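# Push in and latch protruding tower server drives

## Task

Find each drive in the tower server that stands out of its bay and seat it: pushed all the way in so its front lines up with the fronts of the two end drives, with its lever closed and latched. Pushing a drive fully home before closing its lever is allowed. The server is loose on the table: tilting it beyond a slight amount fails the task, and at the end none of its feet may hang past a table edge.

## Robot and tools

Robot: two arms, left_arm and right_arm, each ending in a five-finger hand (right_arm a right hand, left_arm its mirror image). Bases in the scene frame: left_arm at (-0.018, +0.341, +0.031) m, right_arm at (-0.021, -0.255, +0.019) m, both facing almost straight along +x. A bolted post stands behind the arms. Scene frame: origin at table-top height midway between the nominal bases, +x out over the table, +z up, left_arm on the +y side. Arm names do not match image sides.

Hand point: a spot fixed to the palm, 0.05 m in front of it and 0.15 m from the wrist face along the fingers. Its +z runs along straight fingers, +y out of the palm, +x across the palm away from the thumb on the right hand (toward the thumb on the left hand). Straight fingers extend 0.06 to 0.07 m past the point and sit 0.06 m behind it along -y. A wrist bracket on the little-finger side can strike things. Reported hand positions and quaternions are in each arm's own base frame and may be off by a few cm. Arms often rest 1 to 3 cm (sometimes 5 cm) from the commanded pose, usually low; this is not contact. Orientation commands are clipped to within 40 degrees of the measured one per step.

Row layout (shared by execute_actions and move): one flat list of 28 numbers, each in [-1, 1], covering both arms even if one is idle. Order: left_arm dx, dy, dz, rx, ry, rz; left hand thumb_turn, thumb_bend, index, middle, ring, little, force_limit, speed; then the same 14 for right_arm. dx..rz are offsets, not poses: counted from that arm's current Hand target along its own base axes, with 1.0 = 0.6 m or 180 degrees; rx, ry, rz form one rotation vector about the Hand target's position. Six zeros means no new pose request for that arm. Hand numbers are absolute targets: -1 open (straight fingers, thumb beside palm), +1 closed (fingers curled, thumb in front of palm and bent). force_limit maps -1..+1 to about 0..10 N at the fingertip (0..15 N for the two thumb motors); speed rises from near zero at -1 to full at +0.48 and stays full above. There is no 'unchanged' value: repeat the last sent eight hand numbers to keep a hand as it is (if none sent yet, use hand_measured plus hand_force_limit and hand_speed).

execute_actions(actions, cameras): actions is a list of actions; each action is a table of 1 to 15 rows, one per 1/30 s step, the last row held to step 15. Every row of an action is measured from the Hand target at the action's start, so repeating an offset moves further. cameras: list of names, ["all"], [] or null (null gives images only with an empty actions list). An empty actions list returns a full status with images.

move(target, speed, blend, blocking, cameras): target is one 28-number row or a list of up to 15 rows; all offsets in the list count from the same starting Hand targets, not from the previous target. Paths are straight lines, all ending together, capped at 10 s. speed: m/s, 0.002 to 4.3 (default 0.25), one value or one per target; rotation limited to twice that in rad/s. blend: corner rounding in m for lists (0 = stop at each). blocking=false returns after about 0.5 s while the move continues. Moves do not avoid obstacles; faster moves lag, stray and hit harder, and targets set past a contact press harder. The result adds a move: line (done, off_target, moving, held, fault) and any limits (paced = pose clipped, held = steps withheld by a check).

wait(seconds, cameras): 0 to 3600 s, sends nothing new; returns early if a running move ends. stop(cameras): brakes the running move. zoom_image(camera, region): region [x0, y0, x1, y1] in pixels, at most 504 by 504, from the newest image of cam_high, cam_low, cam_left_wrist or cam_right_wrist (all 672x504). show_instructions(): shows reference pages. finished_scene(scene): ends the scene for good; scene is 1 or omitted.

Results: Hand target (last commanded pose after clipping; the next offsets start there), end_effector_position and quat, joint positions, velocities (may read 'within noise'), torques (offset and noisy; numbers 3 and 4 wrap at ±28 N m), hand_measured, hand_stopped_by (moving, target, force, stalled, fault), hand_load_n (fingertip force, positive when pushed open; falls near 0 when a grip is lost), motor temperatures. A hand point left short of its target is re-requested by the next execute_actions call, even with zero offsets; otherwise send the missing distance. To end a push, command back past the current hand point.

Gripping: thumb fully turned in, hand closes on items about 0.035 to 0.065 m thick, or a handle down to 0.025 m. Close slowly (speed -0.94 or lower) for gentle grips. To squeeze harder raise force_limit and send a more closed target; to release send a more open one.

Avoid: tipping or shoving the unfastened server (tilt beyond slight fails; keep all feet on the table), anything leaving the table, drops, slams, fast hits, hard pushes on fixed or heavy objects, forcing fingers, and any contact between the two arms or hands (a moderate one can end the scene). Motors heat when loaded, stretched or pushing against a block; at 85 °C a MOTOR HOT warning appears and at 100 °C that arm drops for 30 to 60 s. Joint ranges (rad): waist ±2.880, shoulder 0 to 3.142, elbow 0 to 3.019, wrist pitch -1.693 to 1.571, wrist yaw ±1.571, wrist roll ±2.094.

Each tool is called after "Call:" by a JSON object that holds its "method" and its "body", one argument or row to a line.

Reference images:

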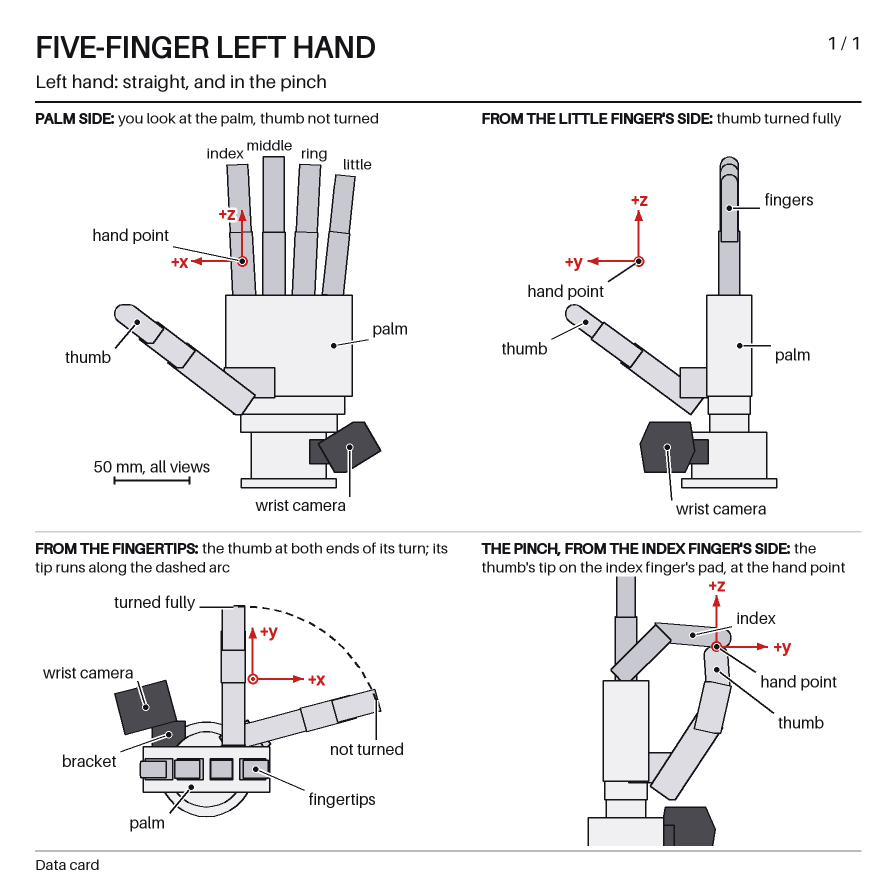

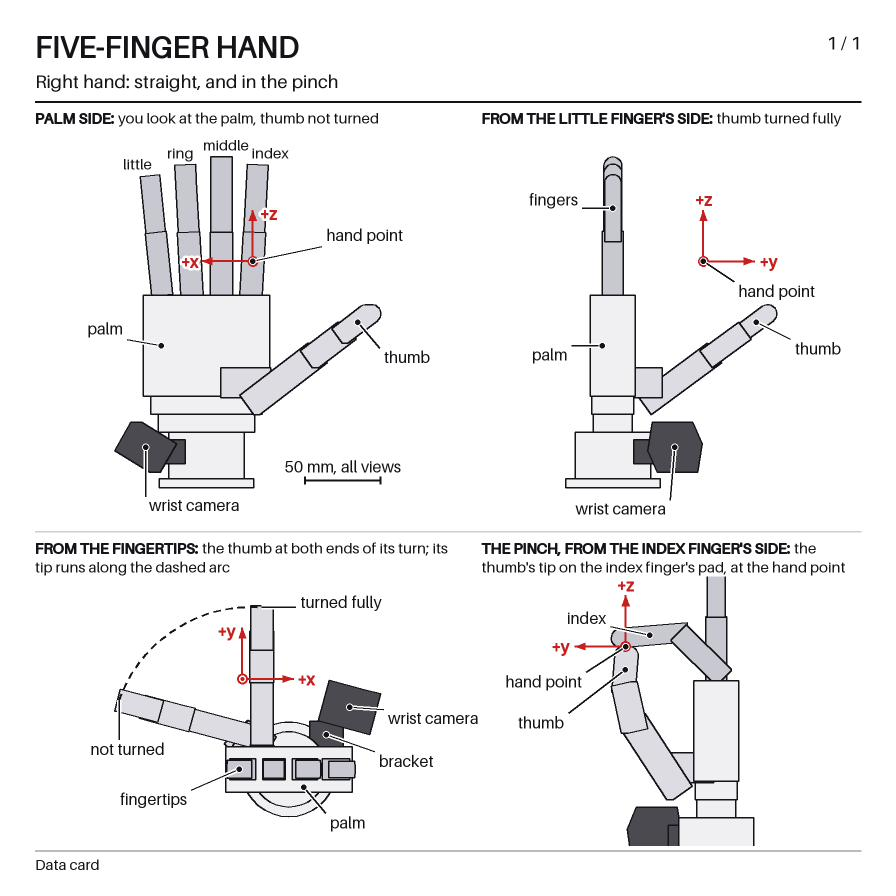

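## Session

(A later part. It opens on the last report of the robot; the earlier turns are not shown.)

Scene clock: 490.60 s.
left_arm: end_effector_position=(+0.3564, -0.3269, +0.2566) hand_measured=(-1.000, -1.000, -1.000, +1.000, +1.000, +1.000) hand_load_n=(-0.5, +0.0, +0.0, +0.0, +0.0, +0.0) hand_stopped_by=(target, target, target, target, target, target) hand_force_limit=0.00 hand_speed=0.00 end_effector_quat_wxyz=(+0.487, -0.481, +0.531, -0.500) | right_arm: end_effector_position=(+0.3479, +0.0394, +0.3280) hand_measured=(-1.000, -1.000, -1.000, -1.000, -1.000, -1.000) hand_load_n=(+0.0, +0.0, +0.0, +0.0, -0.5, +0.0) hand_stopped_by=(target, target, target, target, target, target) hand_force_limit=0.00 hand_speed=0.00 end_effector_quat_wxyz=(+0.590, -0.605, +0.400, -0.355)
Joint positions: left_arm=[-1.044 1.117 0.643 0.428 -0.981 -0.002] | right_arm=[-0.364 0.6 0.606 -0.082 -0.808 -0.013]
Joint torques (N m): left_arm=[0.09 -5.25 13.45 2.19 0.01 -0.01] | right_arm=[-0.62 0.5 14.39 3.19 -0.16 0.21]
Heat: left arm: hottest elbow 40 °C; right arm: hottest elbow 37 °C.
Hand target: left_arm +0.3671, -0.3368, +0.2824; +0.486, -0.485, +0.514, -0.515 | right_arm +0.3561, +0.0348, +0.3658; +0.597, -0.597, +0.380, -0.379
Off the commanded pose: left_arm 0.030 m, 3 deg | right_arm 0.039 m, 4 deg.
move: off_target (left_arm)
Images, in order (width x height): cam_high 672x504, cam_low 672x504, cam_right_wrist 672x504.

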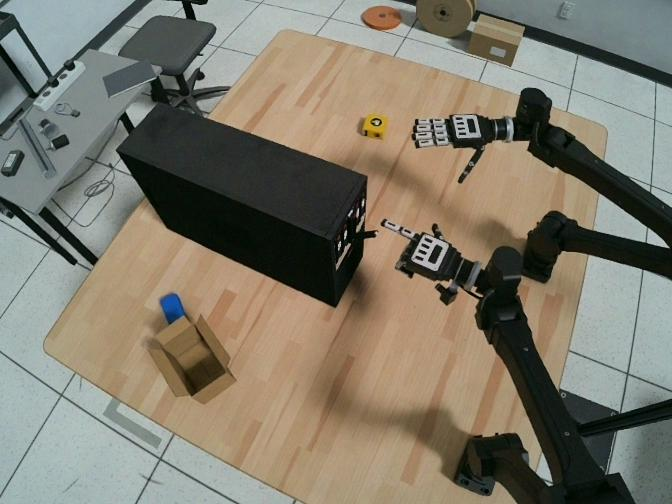

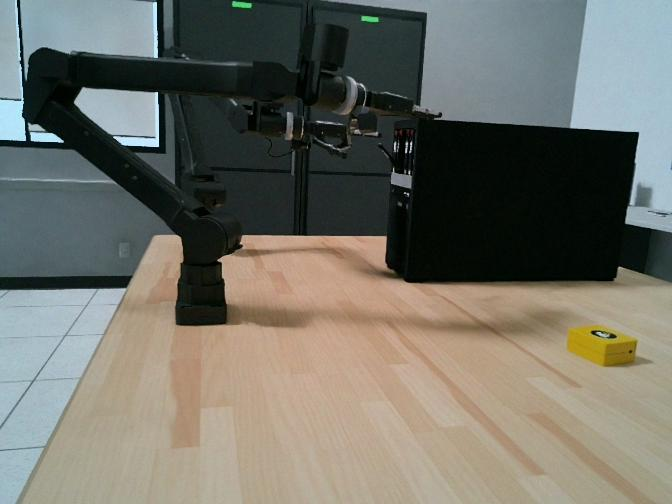

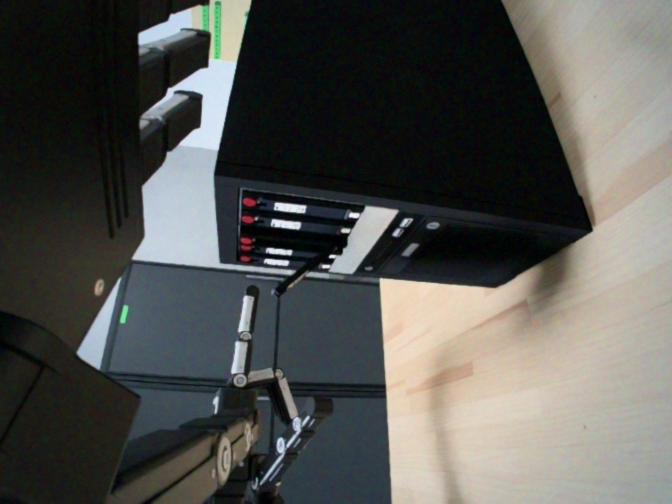

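Call:
{"method": "move", "body": {
  "target": [0,0,0,0,0,0,-1,-1,-1,-1,-1,-1,0.0,-0.2,0,0,0,0,0,0,-1,-1,-1,-1,-1,-1,0.0,0],
  "speed": 0.08,
  "cameras": ["cam_left_wrist"]
}}

Call:
{"method": "zoom_image", "body": {
  "camera": "cam_left_wrist",
  "region": [250, 100, 500, 400]
}}

Scene clock: 558.77 s.
left_arm: end_effector_position=(+0.3565, -0.3269, +0.2567) hand_measured=(-1.000, -1.000, -1.000, -1.000, -1.000, -1.000) hand_load_n=(-0.5, +0.0, +0.0, +0.0, +0.0, +0.0) hand_stopped_by=(target, target, target, target, target, target) hand_force_limit=0.00 hand_speed=-0.20 end_effector_quat_wxyz=(+0.487, -0.481, +0.531, -0.500) | right_arm: end_effector_position=(+0.3479, +0.0394, +0.3280) hand_measured=(-1.000, -1.000, -1.000, -1.000, -1.000, -1.000) hand_load_n=(+0.0, +0.0, +0.0, +0.0, +0.0, +0.0) hand_stopped_by=(target, target, target, target, target, target) hand_force_limit=0.00 hand_speed=0.00 end_effector_quat_wxyz=(+0.590, -0.605, +0.400, -0.355)
Joint positions: left_arm=[-1.044 1.117 0.644 0.428 -0.98 -0.002] | right_arm=[-0.364 0.6 0.606 -0.082 -0.808 -0.013]
Joint torques (N m): left_arm=[0.03 -5.13 13.46 2.17 0.01 0] | right_arm=[-0.56 0.5 14.38 3.22 -0.16 0.2]
Motor temperatures (°C): left_arm=[24 26 43 28 27 27] | right_arm=[28 31 41 29 28 27]
Heat: left arm: hottest elbow 43 °C; right arm: hottest elbow 41 °C.
Hand target: left_arm +0.3671, -0.3368, +0.2823; +0.486, -0.485, +0.514, -0.514 | right_arm +0.3561, +0.0348, +0.3658; +0.597, -0.597, +0.380, -0.379
Off the commanded pose: left_arm 0.030 m, 3 deg | right_arm 0.039 m, 4 deg.
move: done

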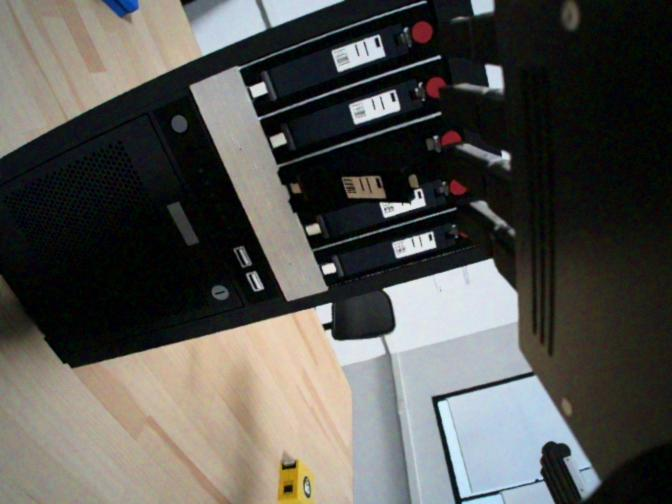

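Scaled by 1.680 from the camera's image (finer frame: 960x720).

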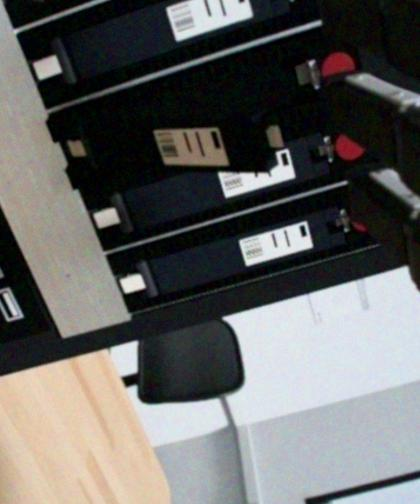

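Call:
{"method": "move", "body": {
  "target": [0,0.033,0,0,0,0,-1,-1,-1,-1,-1,-1,0.0,-0.2,0,0,0,0,0,0,-1,-1,-1,-1,-1,-1,0.0,0],
  "speed": 0.08,
  "cameras": ["cam_left_wrist"]
}}

Call:
{"method": "zoom_image", "body": {
  "camera": "cam_left_wrist",
  "region": [250, 0, 500, 250]
}}

Call:
{"method": "zoom_image", "body": {
  "camera": "cam_high",
  "region": [320, 170, 440, 290]
}}

Scene clock: 584.70 s.
left_arm: end_effector_position=(+0.3627, -0.3178, +0.2713) hand_measured=(-1.000, -1.000, -1.000, -1.000, -1.000, -1.000) hand_load_n=(-0.5, +0.0, +0.0, +0.0, +0.0, +0.0) hand_stopped_by=(target, target, target, target, target, target) hand_force_limit=0.00 hand_speed=-0.20 end_effector_quat_wxyz=(+0.484, -0.483, +0.520, -0.511) | right_arm: end_effector_position=(+0.3479, +0.0394, +0.3280) hand_measured=(-1.000, -1.000, -1.000, -1.000, -1.000, -1.000) hand_load_n=(+0.0, +0.0, +0.0, +0.0, +0.0, +0.0) hand_stopped_by=(target, target, target, target, target, target) hand_force_limit=0.00 hand_speed=0.00 end_effector_quat_wxyz=(+0.590, -0.605, +0.400, -0.355)
Joint positions: left_arm=[-1.013 1.083 0.644 0.425 -0.949 -0.002] | right_arm=[-0.364 0.6 0.606 -0.082 -0.808 -0.013]
Joint torques (N m): left_arm=[0.26 -5.95 10.73 1.65 0.04 -0.01] | right_arm=[-0.56 0.44 14.39 3.19 -0.16 0.2]
Heat: left arm: hottest elbow 44 °C; right arm: hottest elbow 42 °C.
Hand target: left_arm +0.3671, -0.3170, +0.2824; +0.486, -0.485, +0.514, -0.514 | right_arm +0.3561, +0.0348, +0.3658; +0.597, -0.597, +0.380, -0.379
Off the commanded pose: left_arm 0.012 m, 1 deg | right_arm 0.039 m, 4 deg.
move: off_target (left_arm)

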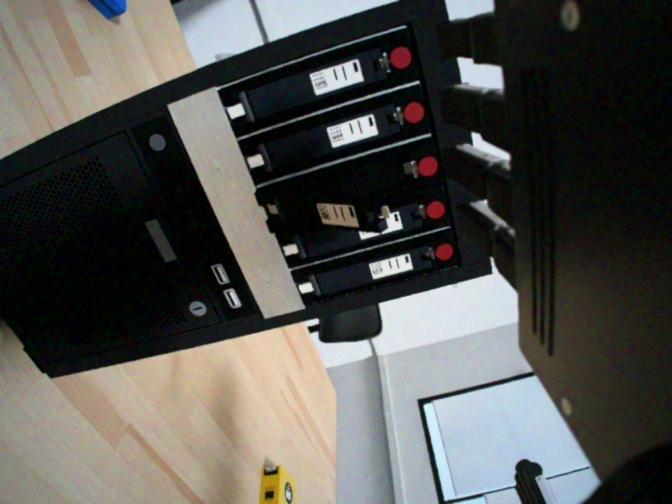

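Scaled by 2.016 from the camera's image (finer frame: 960x720).

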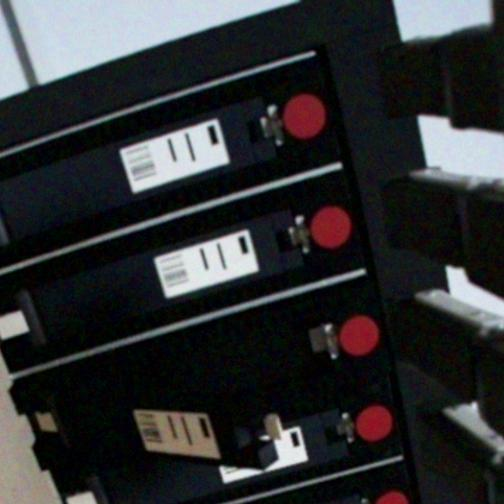

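This scene's latest camera images include none from cam_high. They are from: cam_left_wrist. cam_high's image comes with the result of a call that names it in "cameras".

Call:
{"method": "move", "body": {
  "target": [0,0.0217,-0.025,0,0,0,-1,-1,-1,-1,-1,-1,0.0,-0.2,0,0,0,0,0,0,-1,-1,-1,-1,-1,-1,0.0,0],
  "speed": 0.08,
  "cameras": ["cam_left_wrist","cam_high"]
}}

Call:
{"method": "zoom_image", "body": {
  "camera": "cam_high",
  "region": [320, 170, 440, 290]
}}

Scene clock: 593.43 s.
left_arm: end_effector_position=(+0.3653, -0.3088, +0.2631) hand_measured=(-1.000, -1.000, -1.000, -1.000, -1.000, -1.000) hand_load_n=(-0.5, +0.0, +0.0, +0.0, +0.0, +0.0) hand_stopped_by=(target, target, target, target, target, target) hand_force_limit=0.00 hand_speed=-0.20 end_effector_quat_wxyz=(+0.484, -0.483, +0.522, -0.510) | right_arm: end_effector_position=(+0.3479, +0.0394, +0.3280) hand_measured=(-1.000, -1.000, -1.000, -1.000, -1.000, -1.000) hand_load_n=(-0.5, +0.0, +0.0, +0.0, +0.0, +0.0) hand_stopped_by=(target, target, target, target, target, target) hand_force_limit=0.00 hand_speed=0.00 end_effector_quat_wxyz=(+0.590, -0.605, +0.400, -0.355)
Joint positions: left_arm=[-0.991 1.075 0.618 0.439 -0.926 -0.002] | right_arm=[-0.364 0.6 0.606 -0.082 -0.808 -0.013]
Joint torques (N m): left_arm=[0.15 -6.12 8.49 2.65 0.03 -0.01] | right_arm=[-0.56 0.5 14.39 3.19 -0.16 0.21]
Heat: left arm: hottest elbow 43 °C; right arm: hottest elbow 42 °C.
Hand target: left_arm +0.3671, -0.3040, +0.2672; +0.486, -0.485, +0.514, -0.514 | right_arm +0.3561, +0.0348, +0.3658; +0.597, -0.597, +0.380, -0.379
Off the commanded pose: left_arm 0.007 m, 1 deg | right_arm 0.039 m, 4 deg.
move: done
Images, in order (width x height): cam_high 672x504, cam_left_wrist 672x504.

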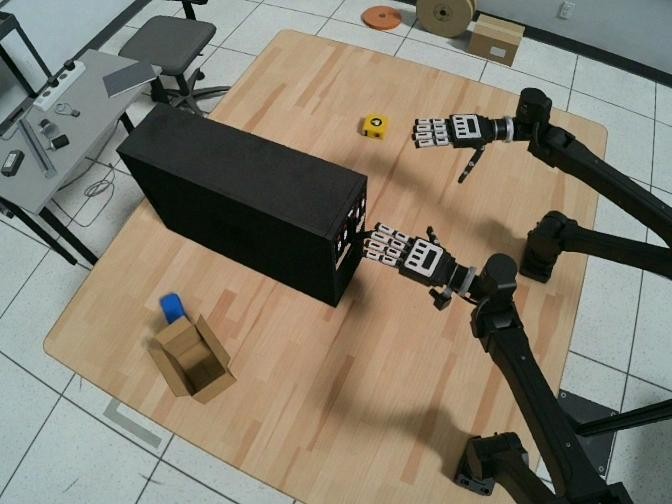

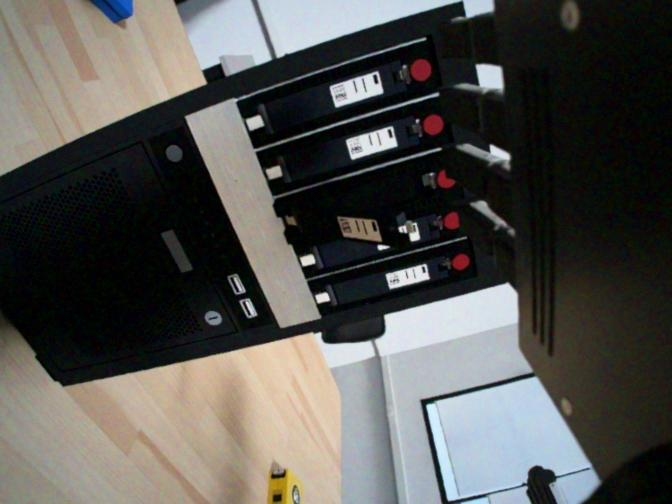

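Scaled by 4.200 from the camera's image (finer frame: 960x720).

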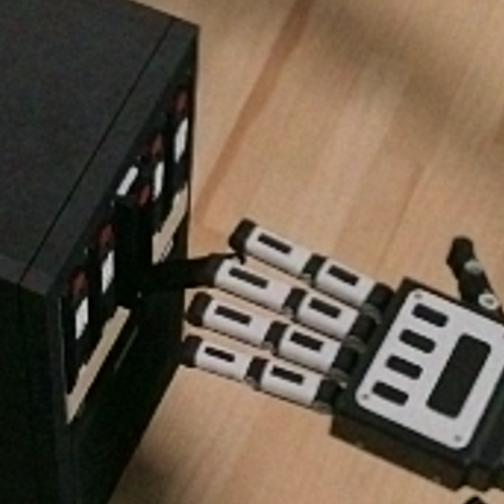

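Call:
{"method": "move", "body": {
  "target": [
    [-0.075,0.004,0,0,0,0,-1,-1,-1,-1,-1,-1,0.0,-0.2,0,0,0,0,0,0,-1,-1,-1,-1,-1,-1,0.0,0],
    [-0.075,0.004,0,0,0,0,-1,-1,-1,1,1,1,0.0,0.0,0,0,0,0,0,0,-1,-1,-1,-1,-1,-1,0.0,0]
  ],
  "speed": 0.08,
  "cameras": ["cam_high"]
}}

Call:
{"method": "move", "body": {
  "target": [0.08,0,0,0,0,0,-1,-1,-1,1,1,1,0.0,0.0,0,0,0,0,0,0,-1,-1,-1,-1,-1,-1,0.0,0],
  "speed": 0.06,
  "cameras": ["cam_high","cam_low","cam_right_wrist"]
}}

Call:
{"method": "zoom_image", "body": {
  "camera": "cam_high",
  "region": [320, 170, 440, 290]
}}

Call:
{"method": "zoom_image", "body": {
  "camera": "cam_right_wrist",
  "region": [200, 150, 400, 350]
}}

Call:
{"method": "zoom_image", "body": {
  "camera": "cam_low",
  "region": [320, 100, 440, 200]
}}

Scene clock: 618.33 s.
left_arm: end_effector_position=(+0.3262, -0.3025, +0.2694) hand_measured=(-1.000, -1.000, -1.000, +1.000, +1.000, +1.000) hand_load_n=(-0.5, +0.0, +0.0, +0.0, +0.0, +0.0) hand_stopped_by=(target, target, target, target, target, target) hand_force_limit=0.00 hand_speed=0.00 end_effector_quat_wxyz=(+0.486, -0.488, +0.509, -0.516) | right_arm: end_effector_position=(+0.3479, +0.0394, +0.3280) hand_measured=(-1.000, -1.000, -1.000, -1.000, -1.000, -1.000) hand_load_n=(-0.5, +0.0, +0.0, +0.0, +0.0, +0.0) hand_stopped_by=(target, target, target, target, target, target) hand_force_limit=0.00 hand_speed=0.00 end_effector_quat_wxyz=(+0.590, -0.605, +0.400, -0.355)
Joint positions: left_arm=[-1.096 0.99 0.568 0.431 -1.045 -0.002] | right_arm=[-0.364 0.6 0.606 -0.082 -0.808 -0.013]
Joint torques (N m): left_arm=[-1.44 -5.01 8.44 1.54 -0.17 -0.01] | right_arm=[-0.56 0.5 14.39 3.21 -0.16 0.2]
Heat: left arm: hottest elbow 40 °C; right arm: hottest elbow 43 °C.
Hand target: left_arm +0.3221, -0.3015, +0.2674; +0.486, -0.485, +0.514, -0.514 | right_arm +0.3561, +0.0348, +0.3658; +0.597, -0.597, +0.380, -0.379
Off the commanded pose: left_arm 0.005 m, 1 deg | right_arm 0.039 m, 4 deg.
move: done

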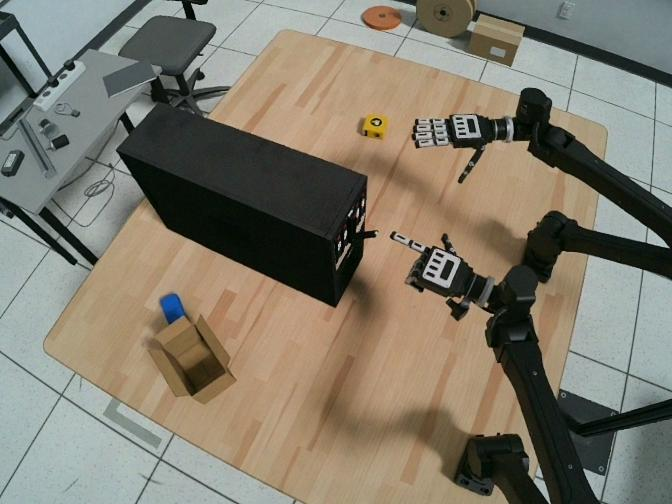

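Scene clock: 619.60 s.
left_arm: end_effector_position=(+0.3600, -0.2945, +0.2448) hand_measured=(-1.000, -1.000, -1.000, +1.000, +1.000, +1.000) hand_load_n=(+0.0, +0.0, +0.0, +0.0, +0.0, +0.0) hand_stopped_by=(target, target, target, target, target, target) hand_force_limit=0.00 hand_speed=0.00 end_effector_quat_wxyz=(+0.486, -0.481, +0.532, -0.500) | right_arm: end_effector_position=(+0.3479, +0.0394, +0.3280) hand_measured=(-1.000, -1.000, -1.000, -1.000, -1.000, -1.000) hand_load_n=(-0.5, +0.0, +0.0, +0.0, +0.0, +0.0) hand_stopped_by=(target, target, target, target, target, target) hand_force_limit=0.00 hand_speed=0.00 end_effector_quat_wxyz=(+0.590, -0.605, +0.400, -0.355)
Joint positions: left_arm=[-0.98 1.053 0.568 0.438 -0.915 -0.002] | right_arm=[-0.364 0.6 0.606 -0.082 -0.808 -0.013]
Joint torques (N m): left_arm=[0.15 -4.37 12.46 2.71 -0.01 -0.01] | right_arm=[-0.62 0.44 14.39 3.22 -0.16 0.2]
Heat: left arm: hottest elbow 40 °C; right arm: hottest elbow 43 °C.
Hand target: left_arm +0.3701, -0.3016, +0.2673; +0.486, -0.485, +0.514, -0.514 | right_arm +0.3561, +0.0348, +0.3658; +0.597, -0.597, +0.380, -0.379
Off the commanded pose: left_arm 0.026 m, 3 deg | right_arm 0.039 m, 4 deg.
move: off_target (left_arm)

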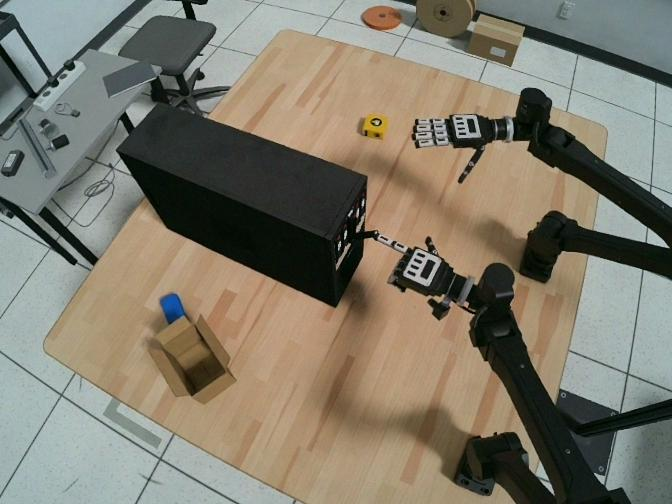

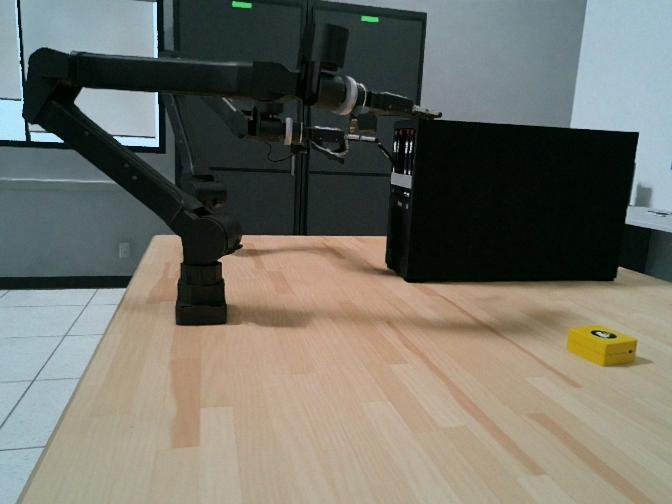

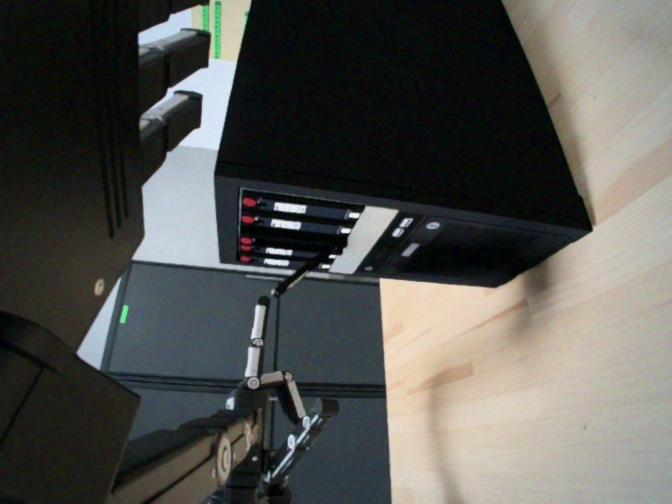

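Scaled by 4.200 from the camera's image (finer frame: 960x720).

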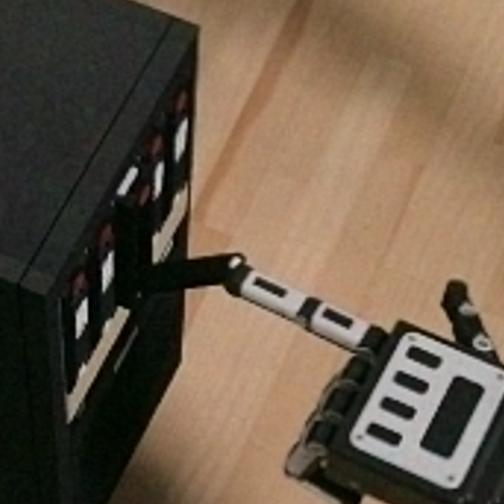

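Scaled by 2.520 from the camera's image (finer frame: 960x720).

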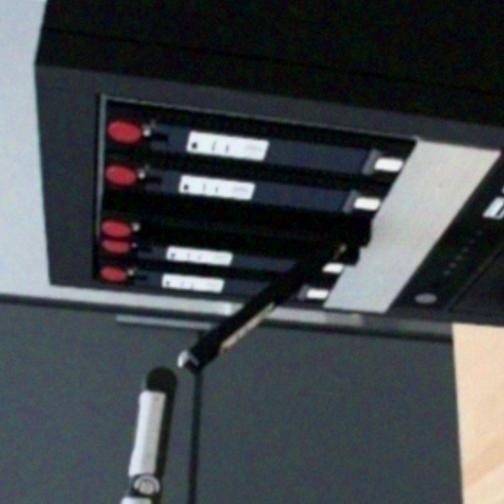

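Scaled by 4.200 from the camera's image (finer frame: 960x720).

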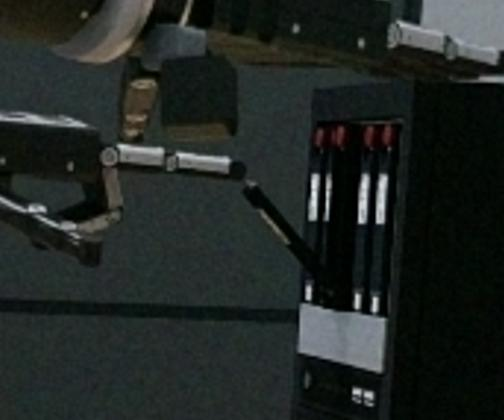

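Call:
{"method": "move", "body": {
  "target": [-0.04,-0.012,0.03,0,0,0,-1,-1,-1,1,1,1,0.0,0.0,0,0,0,0,0,0,-1,-1,-1,-1,-1,-1,0.0,0],
  "speed": 0.08,
  "cameras": []
}}

Scene clock: 627.53 s.
left_arm: end_effector_position=(+0.3429, -0.2975, +0.2561) hand_measured=(-1.000, -1.000, -1.000, +1.000, +1.000, +1.000) hand_load_n=(+0.0, +0.0, -0.5, +0.0, +0.5, +0.0) hand_stopped_by=(target, target, target, target, target, target) hand_force_limit=0.00 hand_speed=0.00 end_effector_quat_wxyz=(+0.490, -0.483, +0.528, -0.497) | right_arm: end_effector_position=(+0.3479, +0.0394, +0.3280) hand_measured=(-1.000, -1.000, -1.000, -1.000, -1.000, -1.000) hand_load_n=(-0.5, +0.0, +0.0, +0.0, +0.0, +0.0) hand_stopped_by=(target, target, target, target, target, target) hand_force_limit=0.00 hand_speed=0.00 end_effector_quat_wxyz=(+0.590, -0.605, +0.400, -0.355)
Joint positions: left_arm=[-1.038 1.017 0.578 0.393 -0.986 -0.002] | right_arm=[-0.364 0.6 0.606 -0.082 -0.808 -0.013]
Joint torques (N m): left_arm=[-1.38 -5.19 13.46 1.62 -0.21 0] | right_arm=[-0.62 0.44 14.39 3.21 -0.16 0.2]
Heat: left arm: hottest elbow 39 °C; right arm: hottest elbow 43 °C.
Hand target: left_arm +0.3461, -0.3087, +0.2852; +0.486, -0.485, +0.514, -0.514 | right_arm +0.3561, +0.0348, +0.3658; +0.597, -0.597, +0.380, -0.379
Off the commanded pose: left_arm 0.032 m, 3 deg | right_arm 0.039 m, 4 deg.
move: off_target (left_arm)

Call:
{"method": "move", "body": {
  "target": [
    [0,-0.03,0.06,0,0,0,-1,-1,-1,1,1,1,0.0,0.0,0,0,0,0,0,0,-1,-1,-1,-1,-1,-1,0.0,0],
    [0,0.005,-0.028,0,0,0,-1,-1,-1,1,1,1,0.0,0.0,0,0,0,0,0,0,-1,-1,-1,-1,-1,-1,0.0,0]
  ],
  "speed": 0.08,
  "cameras": ["cam_low","cam_right_wrist"]
}}

Scene clock: 637.00 s.
left_arm: end_effector_position=(+0.3429, -0.3085, +0.2722) hand_measured=(-1.000, -1.000, -1.000, +1.000, +1.000, +1.000) hand_load_n=(+0.0, +0.0, +0.0, +0.0, -0.5, +0.0) hand_stopped_by=(target, target, target, target, target, target) hand_force_limit=0.00 hand_speed=0.00 end_effector_quat_wxyz=(+0.483, -0.484, +0.516, -0.516) | right_arm: end_effector_position=(+0.3479, +0.0394, +0.3280) hand_measured=(-1.000, -1.000, -1.000, -1.000, -1.000, -1.000) hand_load_n=(+0.0, +0.0, +0.0, +0.0, +0.0, +0.0) hand_stopped_by=(target, target, target, target, target, target) hand_force_limit=0.00 hand_speed=0.00 end_effector_quat_wxyz=(+0.590, -0.605, +0.400, -0.355)
Joint positions: left_arm=[-1.051 1.023 0.601 0.422 -0.987 -0.002] | right_arm=[-0.364 0.6 0.606 -0.082 -0.808 -0.013]
Joint torques (N m): left_arm=[0.26 -4.13 8.49 2.66 0.03 -0.01] | right_arm=[-0.62 0.56 14.39 3.19 -0.16 0.2]
Heat: left arm: hottest elbow 40 °C; right arm: hottest elbow 43 °C.
Hand target: left_arm +0.3461, -0.3058, +0.2684; +0.486, -0.485, +0.514, -0.514 | right_arm +0.3561, +0.0348, +0.3658; +0.597, -0.597, +0.380, -0.379
Off the commanded pose: left_arm 0.006 m, 0 deg | right_arm 0.039 m, 4 deg.
move: done

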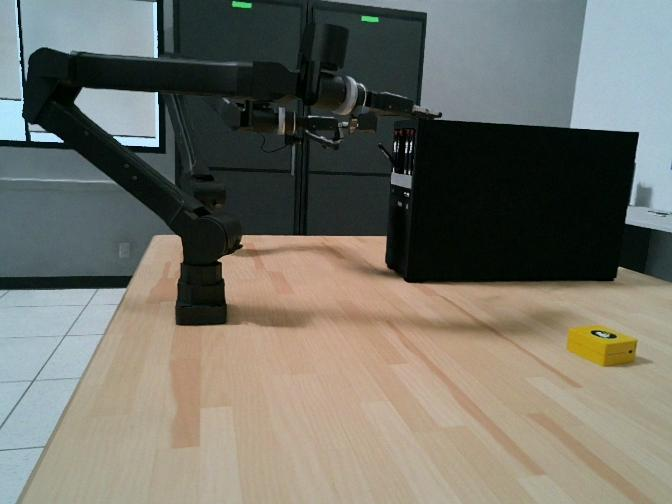

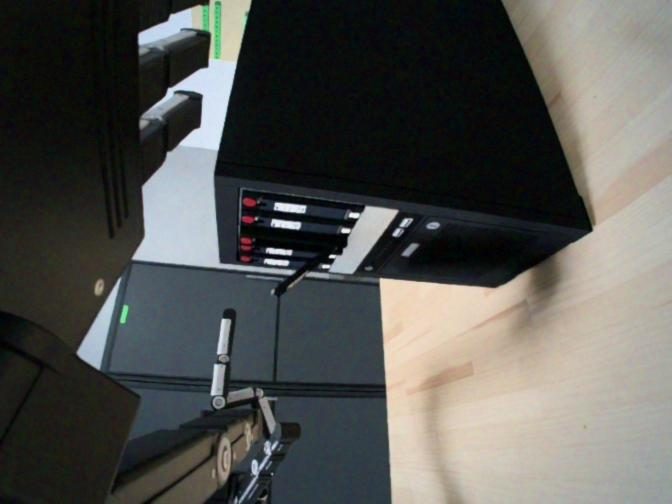

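Call:
{"method": "move", "body": {
  "target": [0.04,-0.0145,0.036,0,0,0,-1,-1,-1,1,1,1,0.0,0.0,0,0,0,0,0,0,-1,-1,-1,-1,-1,-1,0.0,0],
  "speed": 0.06,
  "cameras": ["cam_low","cam_right_wrist","cam_high"]
}}

Call:
{"method": "zoom_image", "body": {
  "camera": "cam_high",
  "region": [320, 170, 440, 290]
}}

Call:
{"method": "zoom_image", "body": {
  "camera": "cam_right_wrist",
  "region": [200, 150, 400, 350]
}}

Call:
{"method": "zoom_image", "body": {
  "camera": "cam_low",
  "region": [320, 100, 440, 200]
}}

Scene clock: 649.37 s.
left_arm: end_effector_position=(+0.3595, -0.3071, +0.2668) hand_measured=(-1.000, -1.000, -1.000, +1.000, +1.000, +1.000) hand_load_n=(+0.0, +0.0, +0.0, +0.0, +0.0, +0.0) hand_stopped_by=(target, target, target, target, target, target) hand_force_limit=0.00 hand_speed=0.00 end_effector_quat_wxyz=(+0.485, -0.482, +0.526, -0.505) | right_arm: end_effector_position=(+0.3479, +0.0394, +0.3280) hand_measured=(-1.000, -1.000, -1.000, -1.000, -1.000, -1.000) hand_load_n=(-0.5, +0.0, +0.0, +0.0, +0.0, +0.0) hand_stopped_by=(target, target, target, target, target, target) hand_force_limit=0.00 hand_speed=0.00 end_effector_quat_wxyz=(+0.590, -0.605, +0.400, -0.355)
Joint positions: left_arm=[-1.003 1.052 0.622 0.399 -0.938 -0.002] | right_arm=[-0.364 0.6 0.606 -0.082 -0.808 -0.013]
Joint torques (N m): left_arm=[1.03 -4.6 13.7 1.66 0.02 -0.01] | right_arm=[-0.56 0.5 14.39 3.21 -0.16 0.21]
Heat: left arm: hottest elbow 39 °C; right arm: hottest elbow 43 °C.
Hand target: left_arm +0.3701, -0.3144, +0.2902; +0.486, -0.485, +0.514, -0.515 | right_arm +0.3561, +0.0348, +0.3658; +0.597, -0.597, +0.380, -0.379
Off the commanded pose: left_arm 0.027 m, 2 deg | right_arm 0.039 m, 4 deg.
move: off_target (left_arm)
Images, in order (width x height): cam_high 672x504, cam_low 672x504, cam_right_wrist 672x504.

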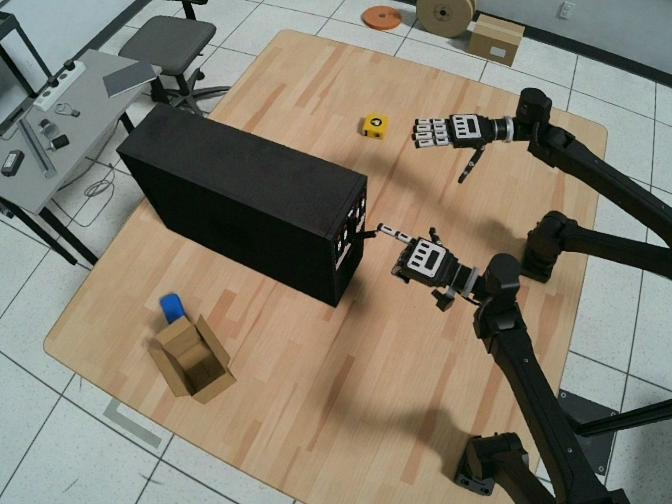

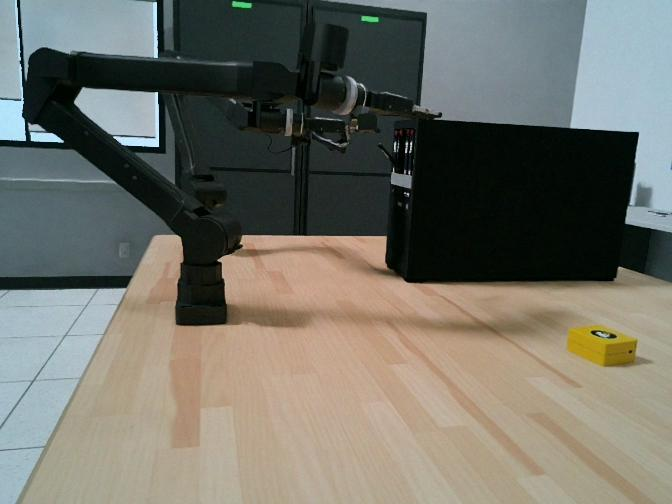

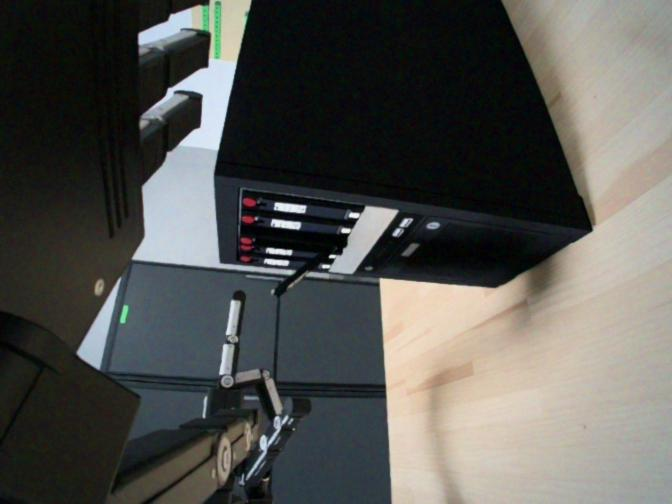

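Scaled by 4.200 from the camera's image (finer frame: 960x720).

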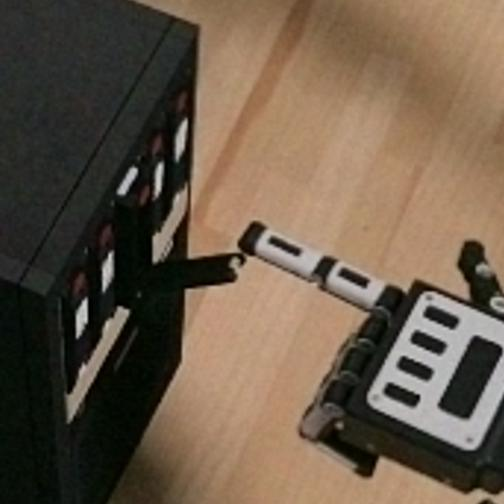

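Scaled by 2.520 from the camera's image (finer frame: 960x720).

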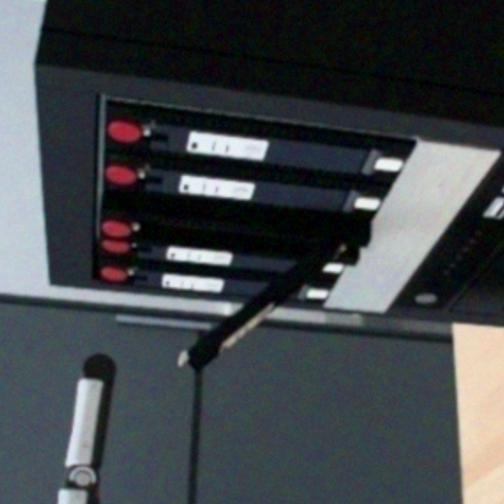

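Scaled by 4.200 from the camera's image (finer frame: 960x720).

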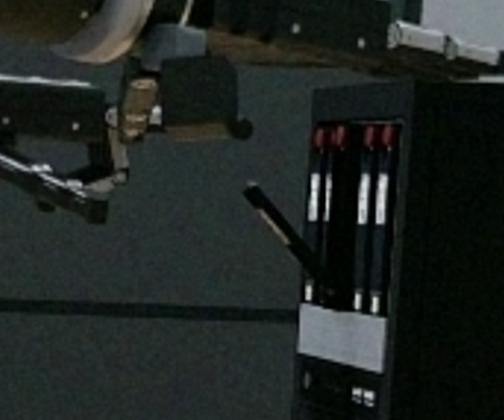

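Call:
{"method": "move", "body": {
  "target": [0.03,-0.002,-0.012,0,0,0,-1,-1,-1,1,1,1,0.0,0.0,0,0,0,0,0,0,-1,-1,-1,-1,-1,-1,0.0,0],
  "speed": 0.06,
  "cameras": ["cam_low","cam_right_wrist","cam_high"]
}}

Call:
{"method": "zoom_image", "body": {
  "camera": "cam_high",
  "region": [320, 170, 440, 290]
}}

Call:
{"method": "zoom_image", "body": {
  "camera": "cam_right_wrist",
  "region": [200, 150, 400, 350]
}}

Call:
{"method": "zoom_image", "body": {
  "camera": "cam_low",
  "region": [320, 100, 440, 200]
}}

Scene clock: 663.97 s.
left_arm: end_effector_position=(+0.3755, -0.3064, +0.2537) hand_measured=(-1.000, -1.000, -1.000, +1.000, +1.000, +1.000) hand_load_n=(-0.5, +0.0, -0.5, +0.0, +0.0, +0.0) hand_stopped_by=(target, target, target, target, target, target) hand_force_limit=0.00 hand_speed=0.00 end_effector_quat_wxyz=(+0.486, -0.481, +0.536, -0.496) | right_arm: end_effector_position=(+0.3479, +0.0394, +0.3280) hand_measured=(-1.000, -1.000, -1.000, -1.000, -1.000, -1.000) hand_load_n=(-0.5, +0.0, +0.0, +0.0, +0.0, +0.0) hand_stopped_by=(target, target, target, target, target, target) hand_force_limit=0.00 hand_speed=0.00 end_effector_quat_wxyz=(+0.590, -0.605, +0.400, -0.355)
Joint positions: left_arm=[-0.96 1.097 0.63 0.408 -0.895 -0.002] | right_arm=[-0.364 0.6 0.606 -0.082 -0.808 -0.013]
Joint torques (N m): left_arm=[0.21 -5.19 13.57 2.65 0 -0.01] | right_arm=[-0.62 0.44 14.41 3.21 -0.16 0.21]
Heat: left arm: hottest elbow 41 °C; right arm: hottest elbow 43 °C.
Hand target: left_arm +0.3881, -0.3156, +0.2828; +0.486, -0.485, +0.514, -0.514 | right_arm +0.3561, +0.0348, +0.3658; +0.597, -0.597, +0.380, -0.379
Off the commanded pose: left_arm 0.033 m, 3 deg | right_arm 0.039 m, 4 deg.
move: off_target (left_arm)
Images, in order (width x height): cam_high 672x504, cam_low 672x504, cam_right_wrist 672x504.

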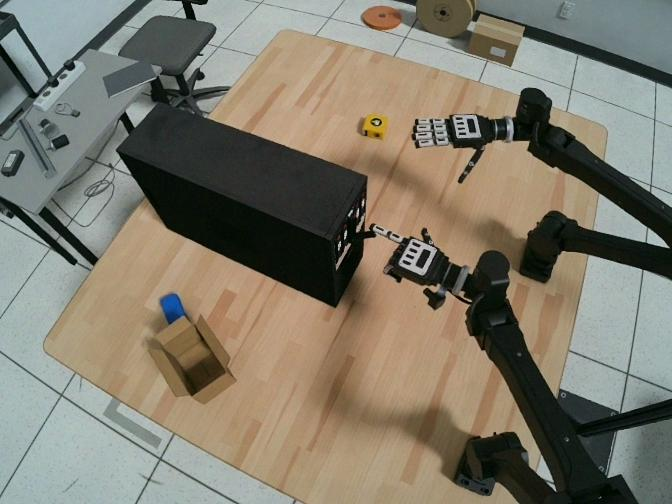

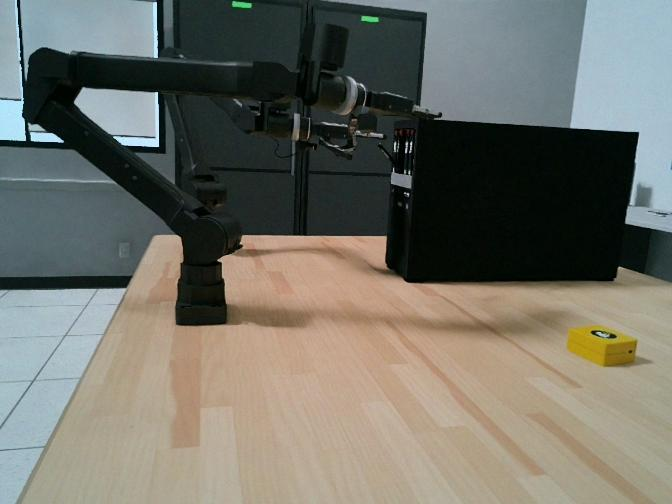

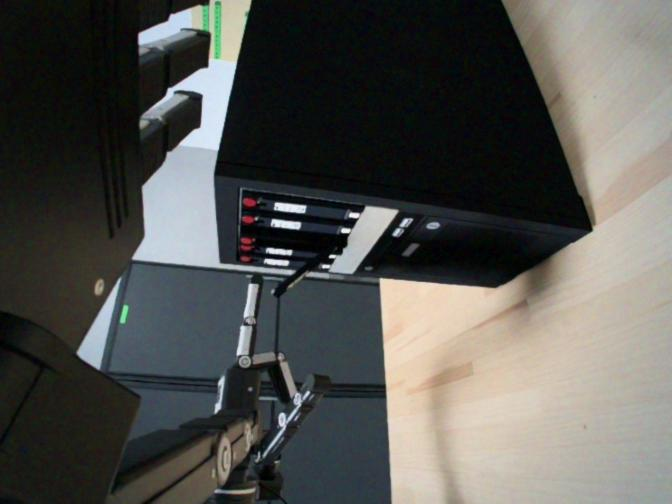

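Scaled by 4.200 from the camera's image (finer frame: 960x720).

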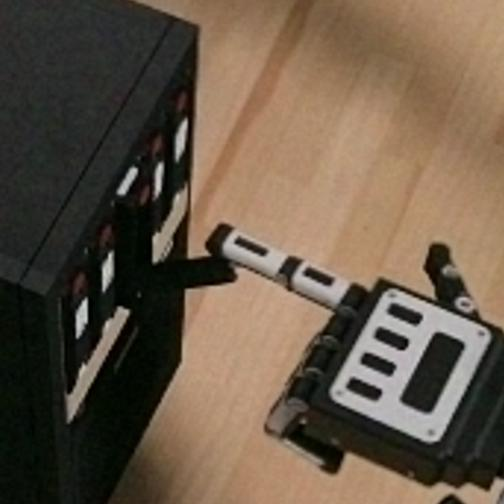

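Scaled by 2.520 from the camera's image (finer frame: 960x720).

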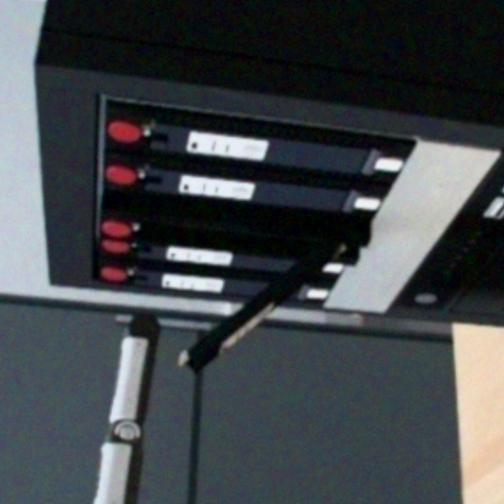

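Scaled by 4.200 from the camera's image (finer frame: 960x720).

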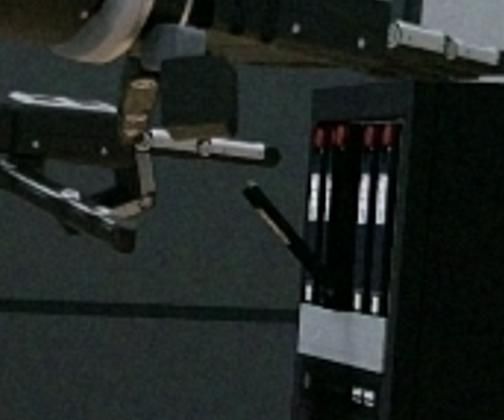

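Call:
{"method": "move", "body": {
  "target": [
    [0.025,0,0.006,0,0,0,-1,-1,-1,1,1,1,0.0,0.0,0,0,0,0,0,0,-1,-1,-1,-1,-1,-1,0.0,0]
  ],
  "speed": 0.04,
  "cameras": ["all"]
}}

Scene clock: 691.60 s.
left_arm: end_effector_position=(+0.3900, -0.3070, +0.2579) hand_measured=(-1.000, -1.000, -1.000, +1.000, +1.000, +1.000) hand_load_n=(-0.5, +0.0, +0.0, +0.0, +0.0, +0.0) hand_stopped_by=(target, target, target, target, target, target) hand_force_limit=0.00 hand_speed=0.00 end_effector_quat_wxyz=(+0.485, -0.482, +0.535, -0.497) | right_arm: end_effector_position=(+0.3479, +0.0394, +0.3280) hand_measured=(-1.000, -1.000, -1.000, -1.000, -1.000, -1.000) hand_load_n=(-0.5, +0.0, +0.0, +0.0, +0.0, +0.0) hand_stopped_by=(target, target, target, target, target, target) hand_force_limit=0.00 hand_speed=0.00 end_effector_quat_wxyz=(+0.590, -0.605, +0.400, -0.355)
Joint positions: left_arm=[-0.925 1.119 0.656 0.408 -0.86 -0.002] | right_arm=[-0.364 0.6 0.606 -0.082 -0.808 -0.013]
Joint torques (N m): left_arm=[0.15 -5.36 13.61 2.58 0.02 -0.02] | right_arm=[-0.56 0.44 14.39 3.21 -0.16 0.2]
Heat: left arm: hottest elbow 40 °C; right arm: hottest elbow 44 °C.
Hand target: left_arm +0.4030, -0.3158, +0.2865; +0.486, -0.485, +0.514, -0.515 | right_arm +0.3561, +0.0348, +0.3658; +0.597, -0.597, +0.380, -0.379
Off the commanded pose: left_arm 0.032 m, 3 deg | right_arm 0.039 m, 4 deg.
move: off_target (left_arm)

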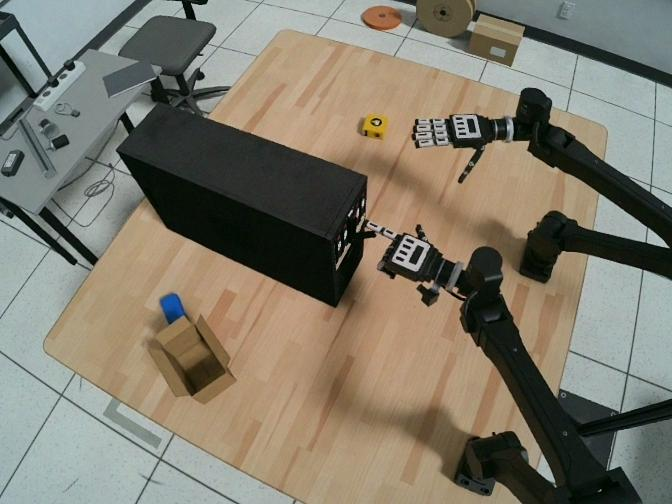

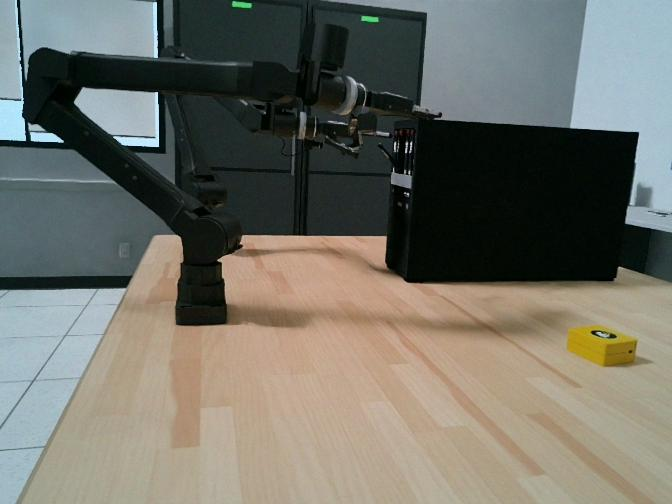

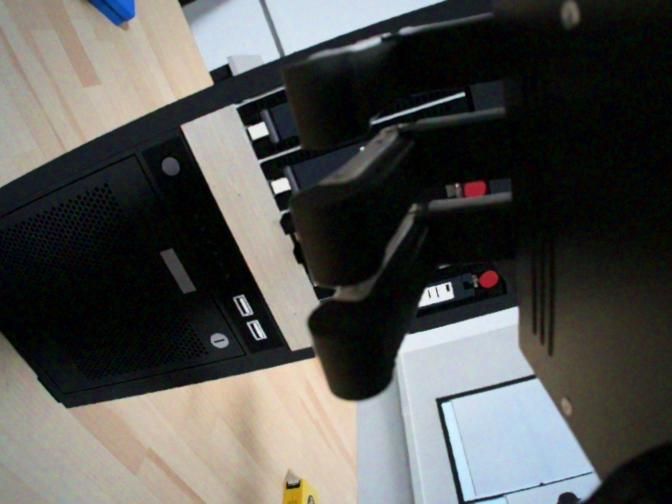

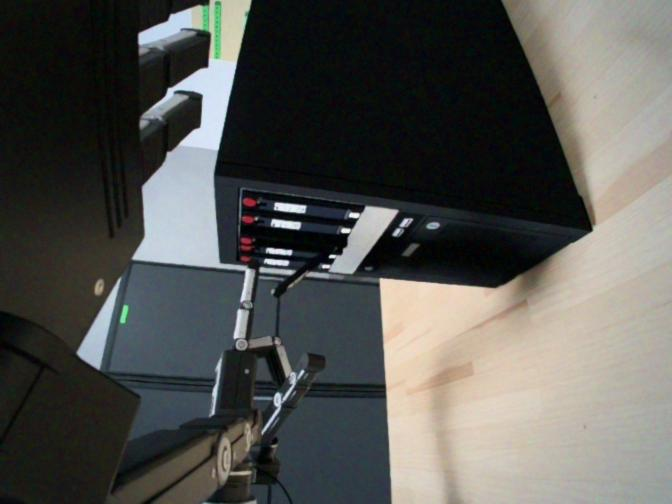

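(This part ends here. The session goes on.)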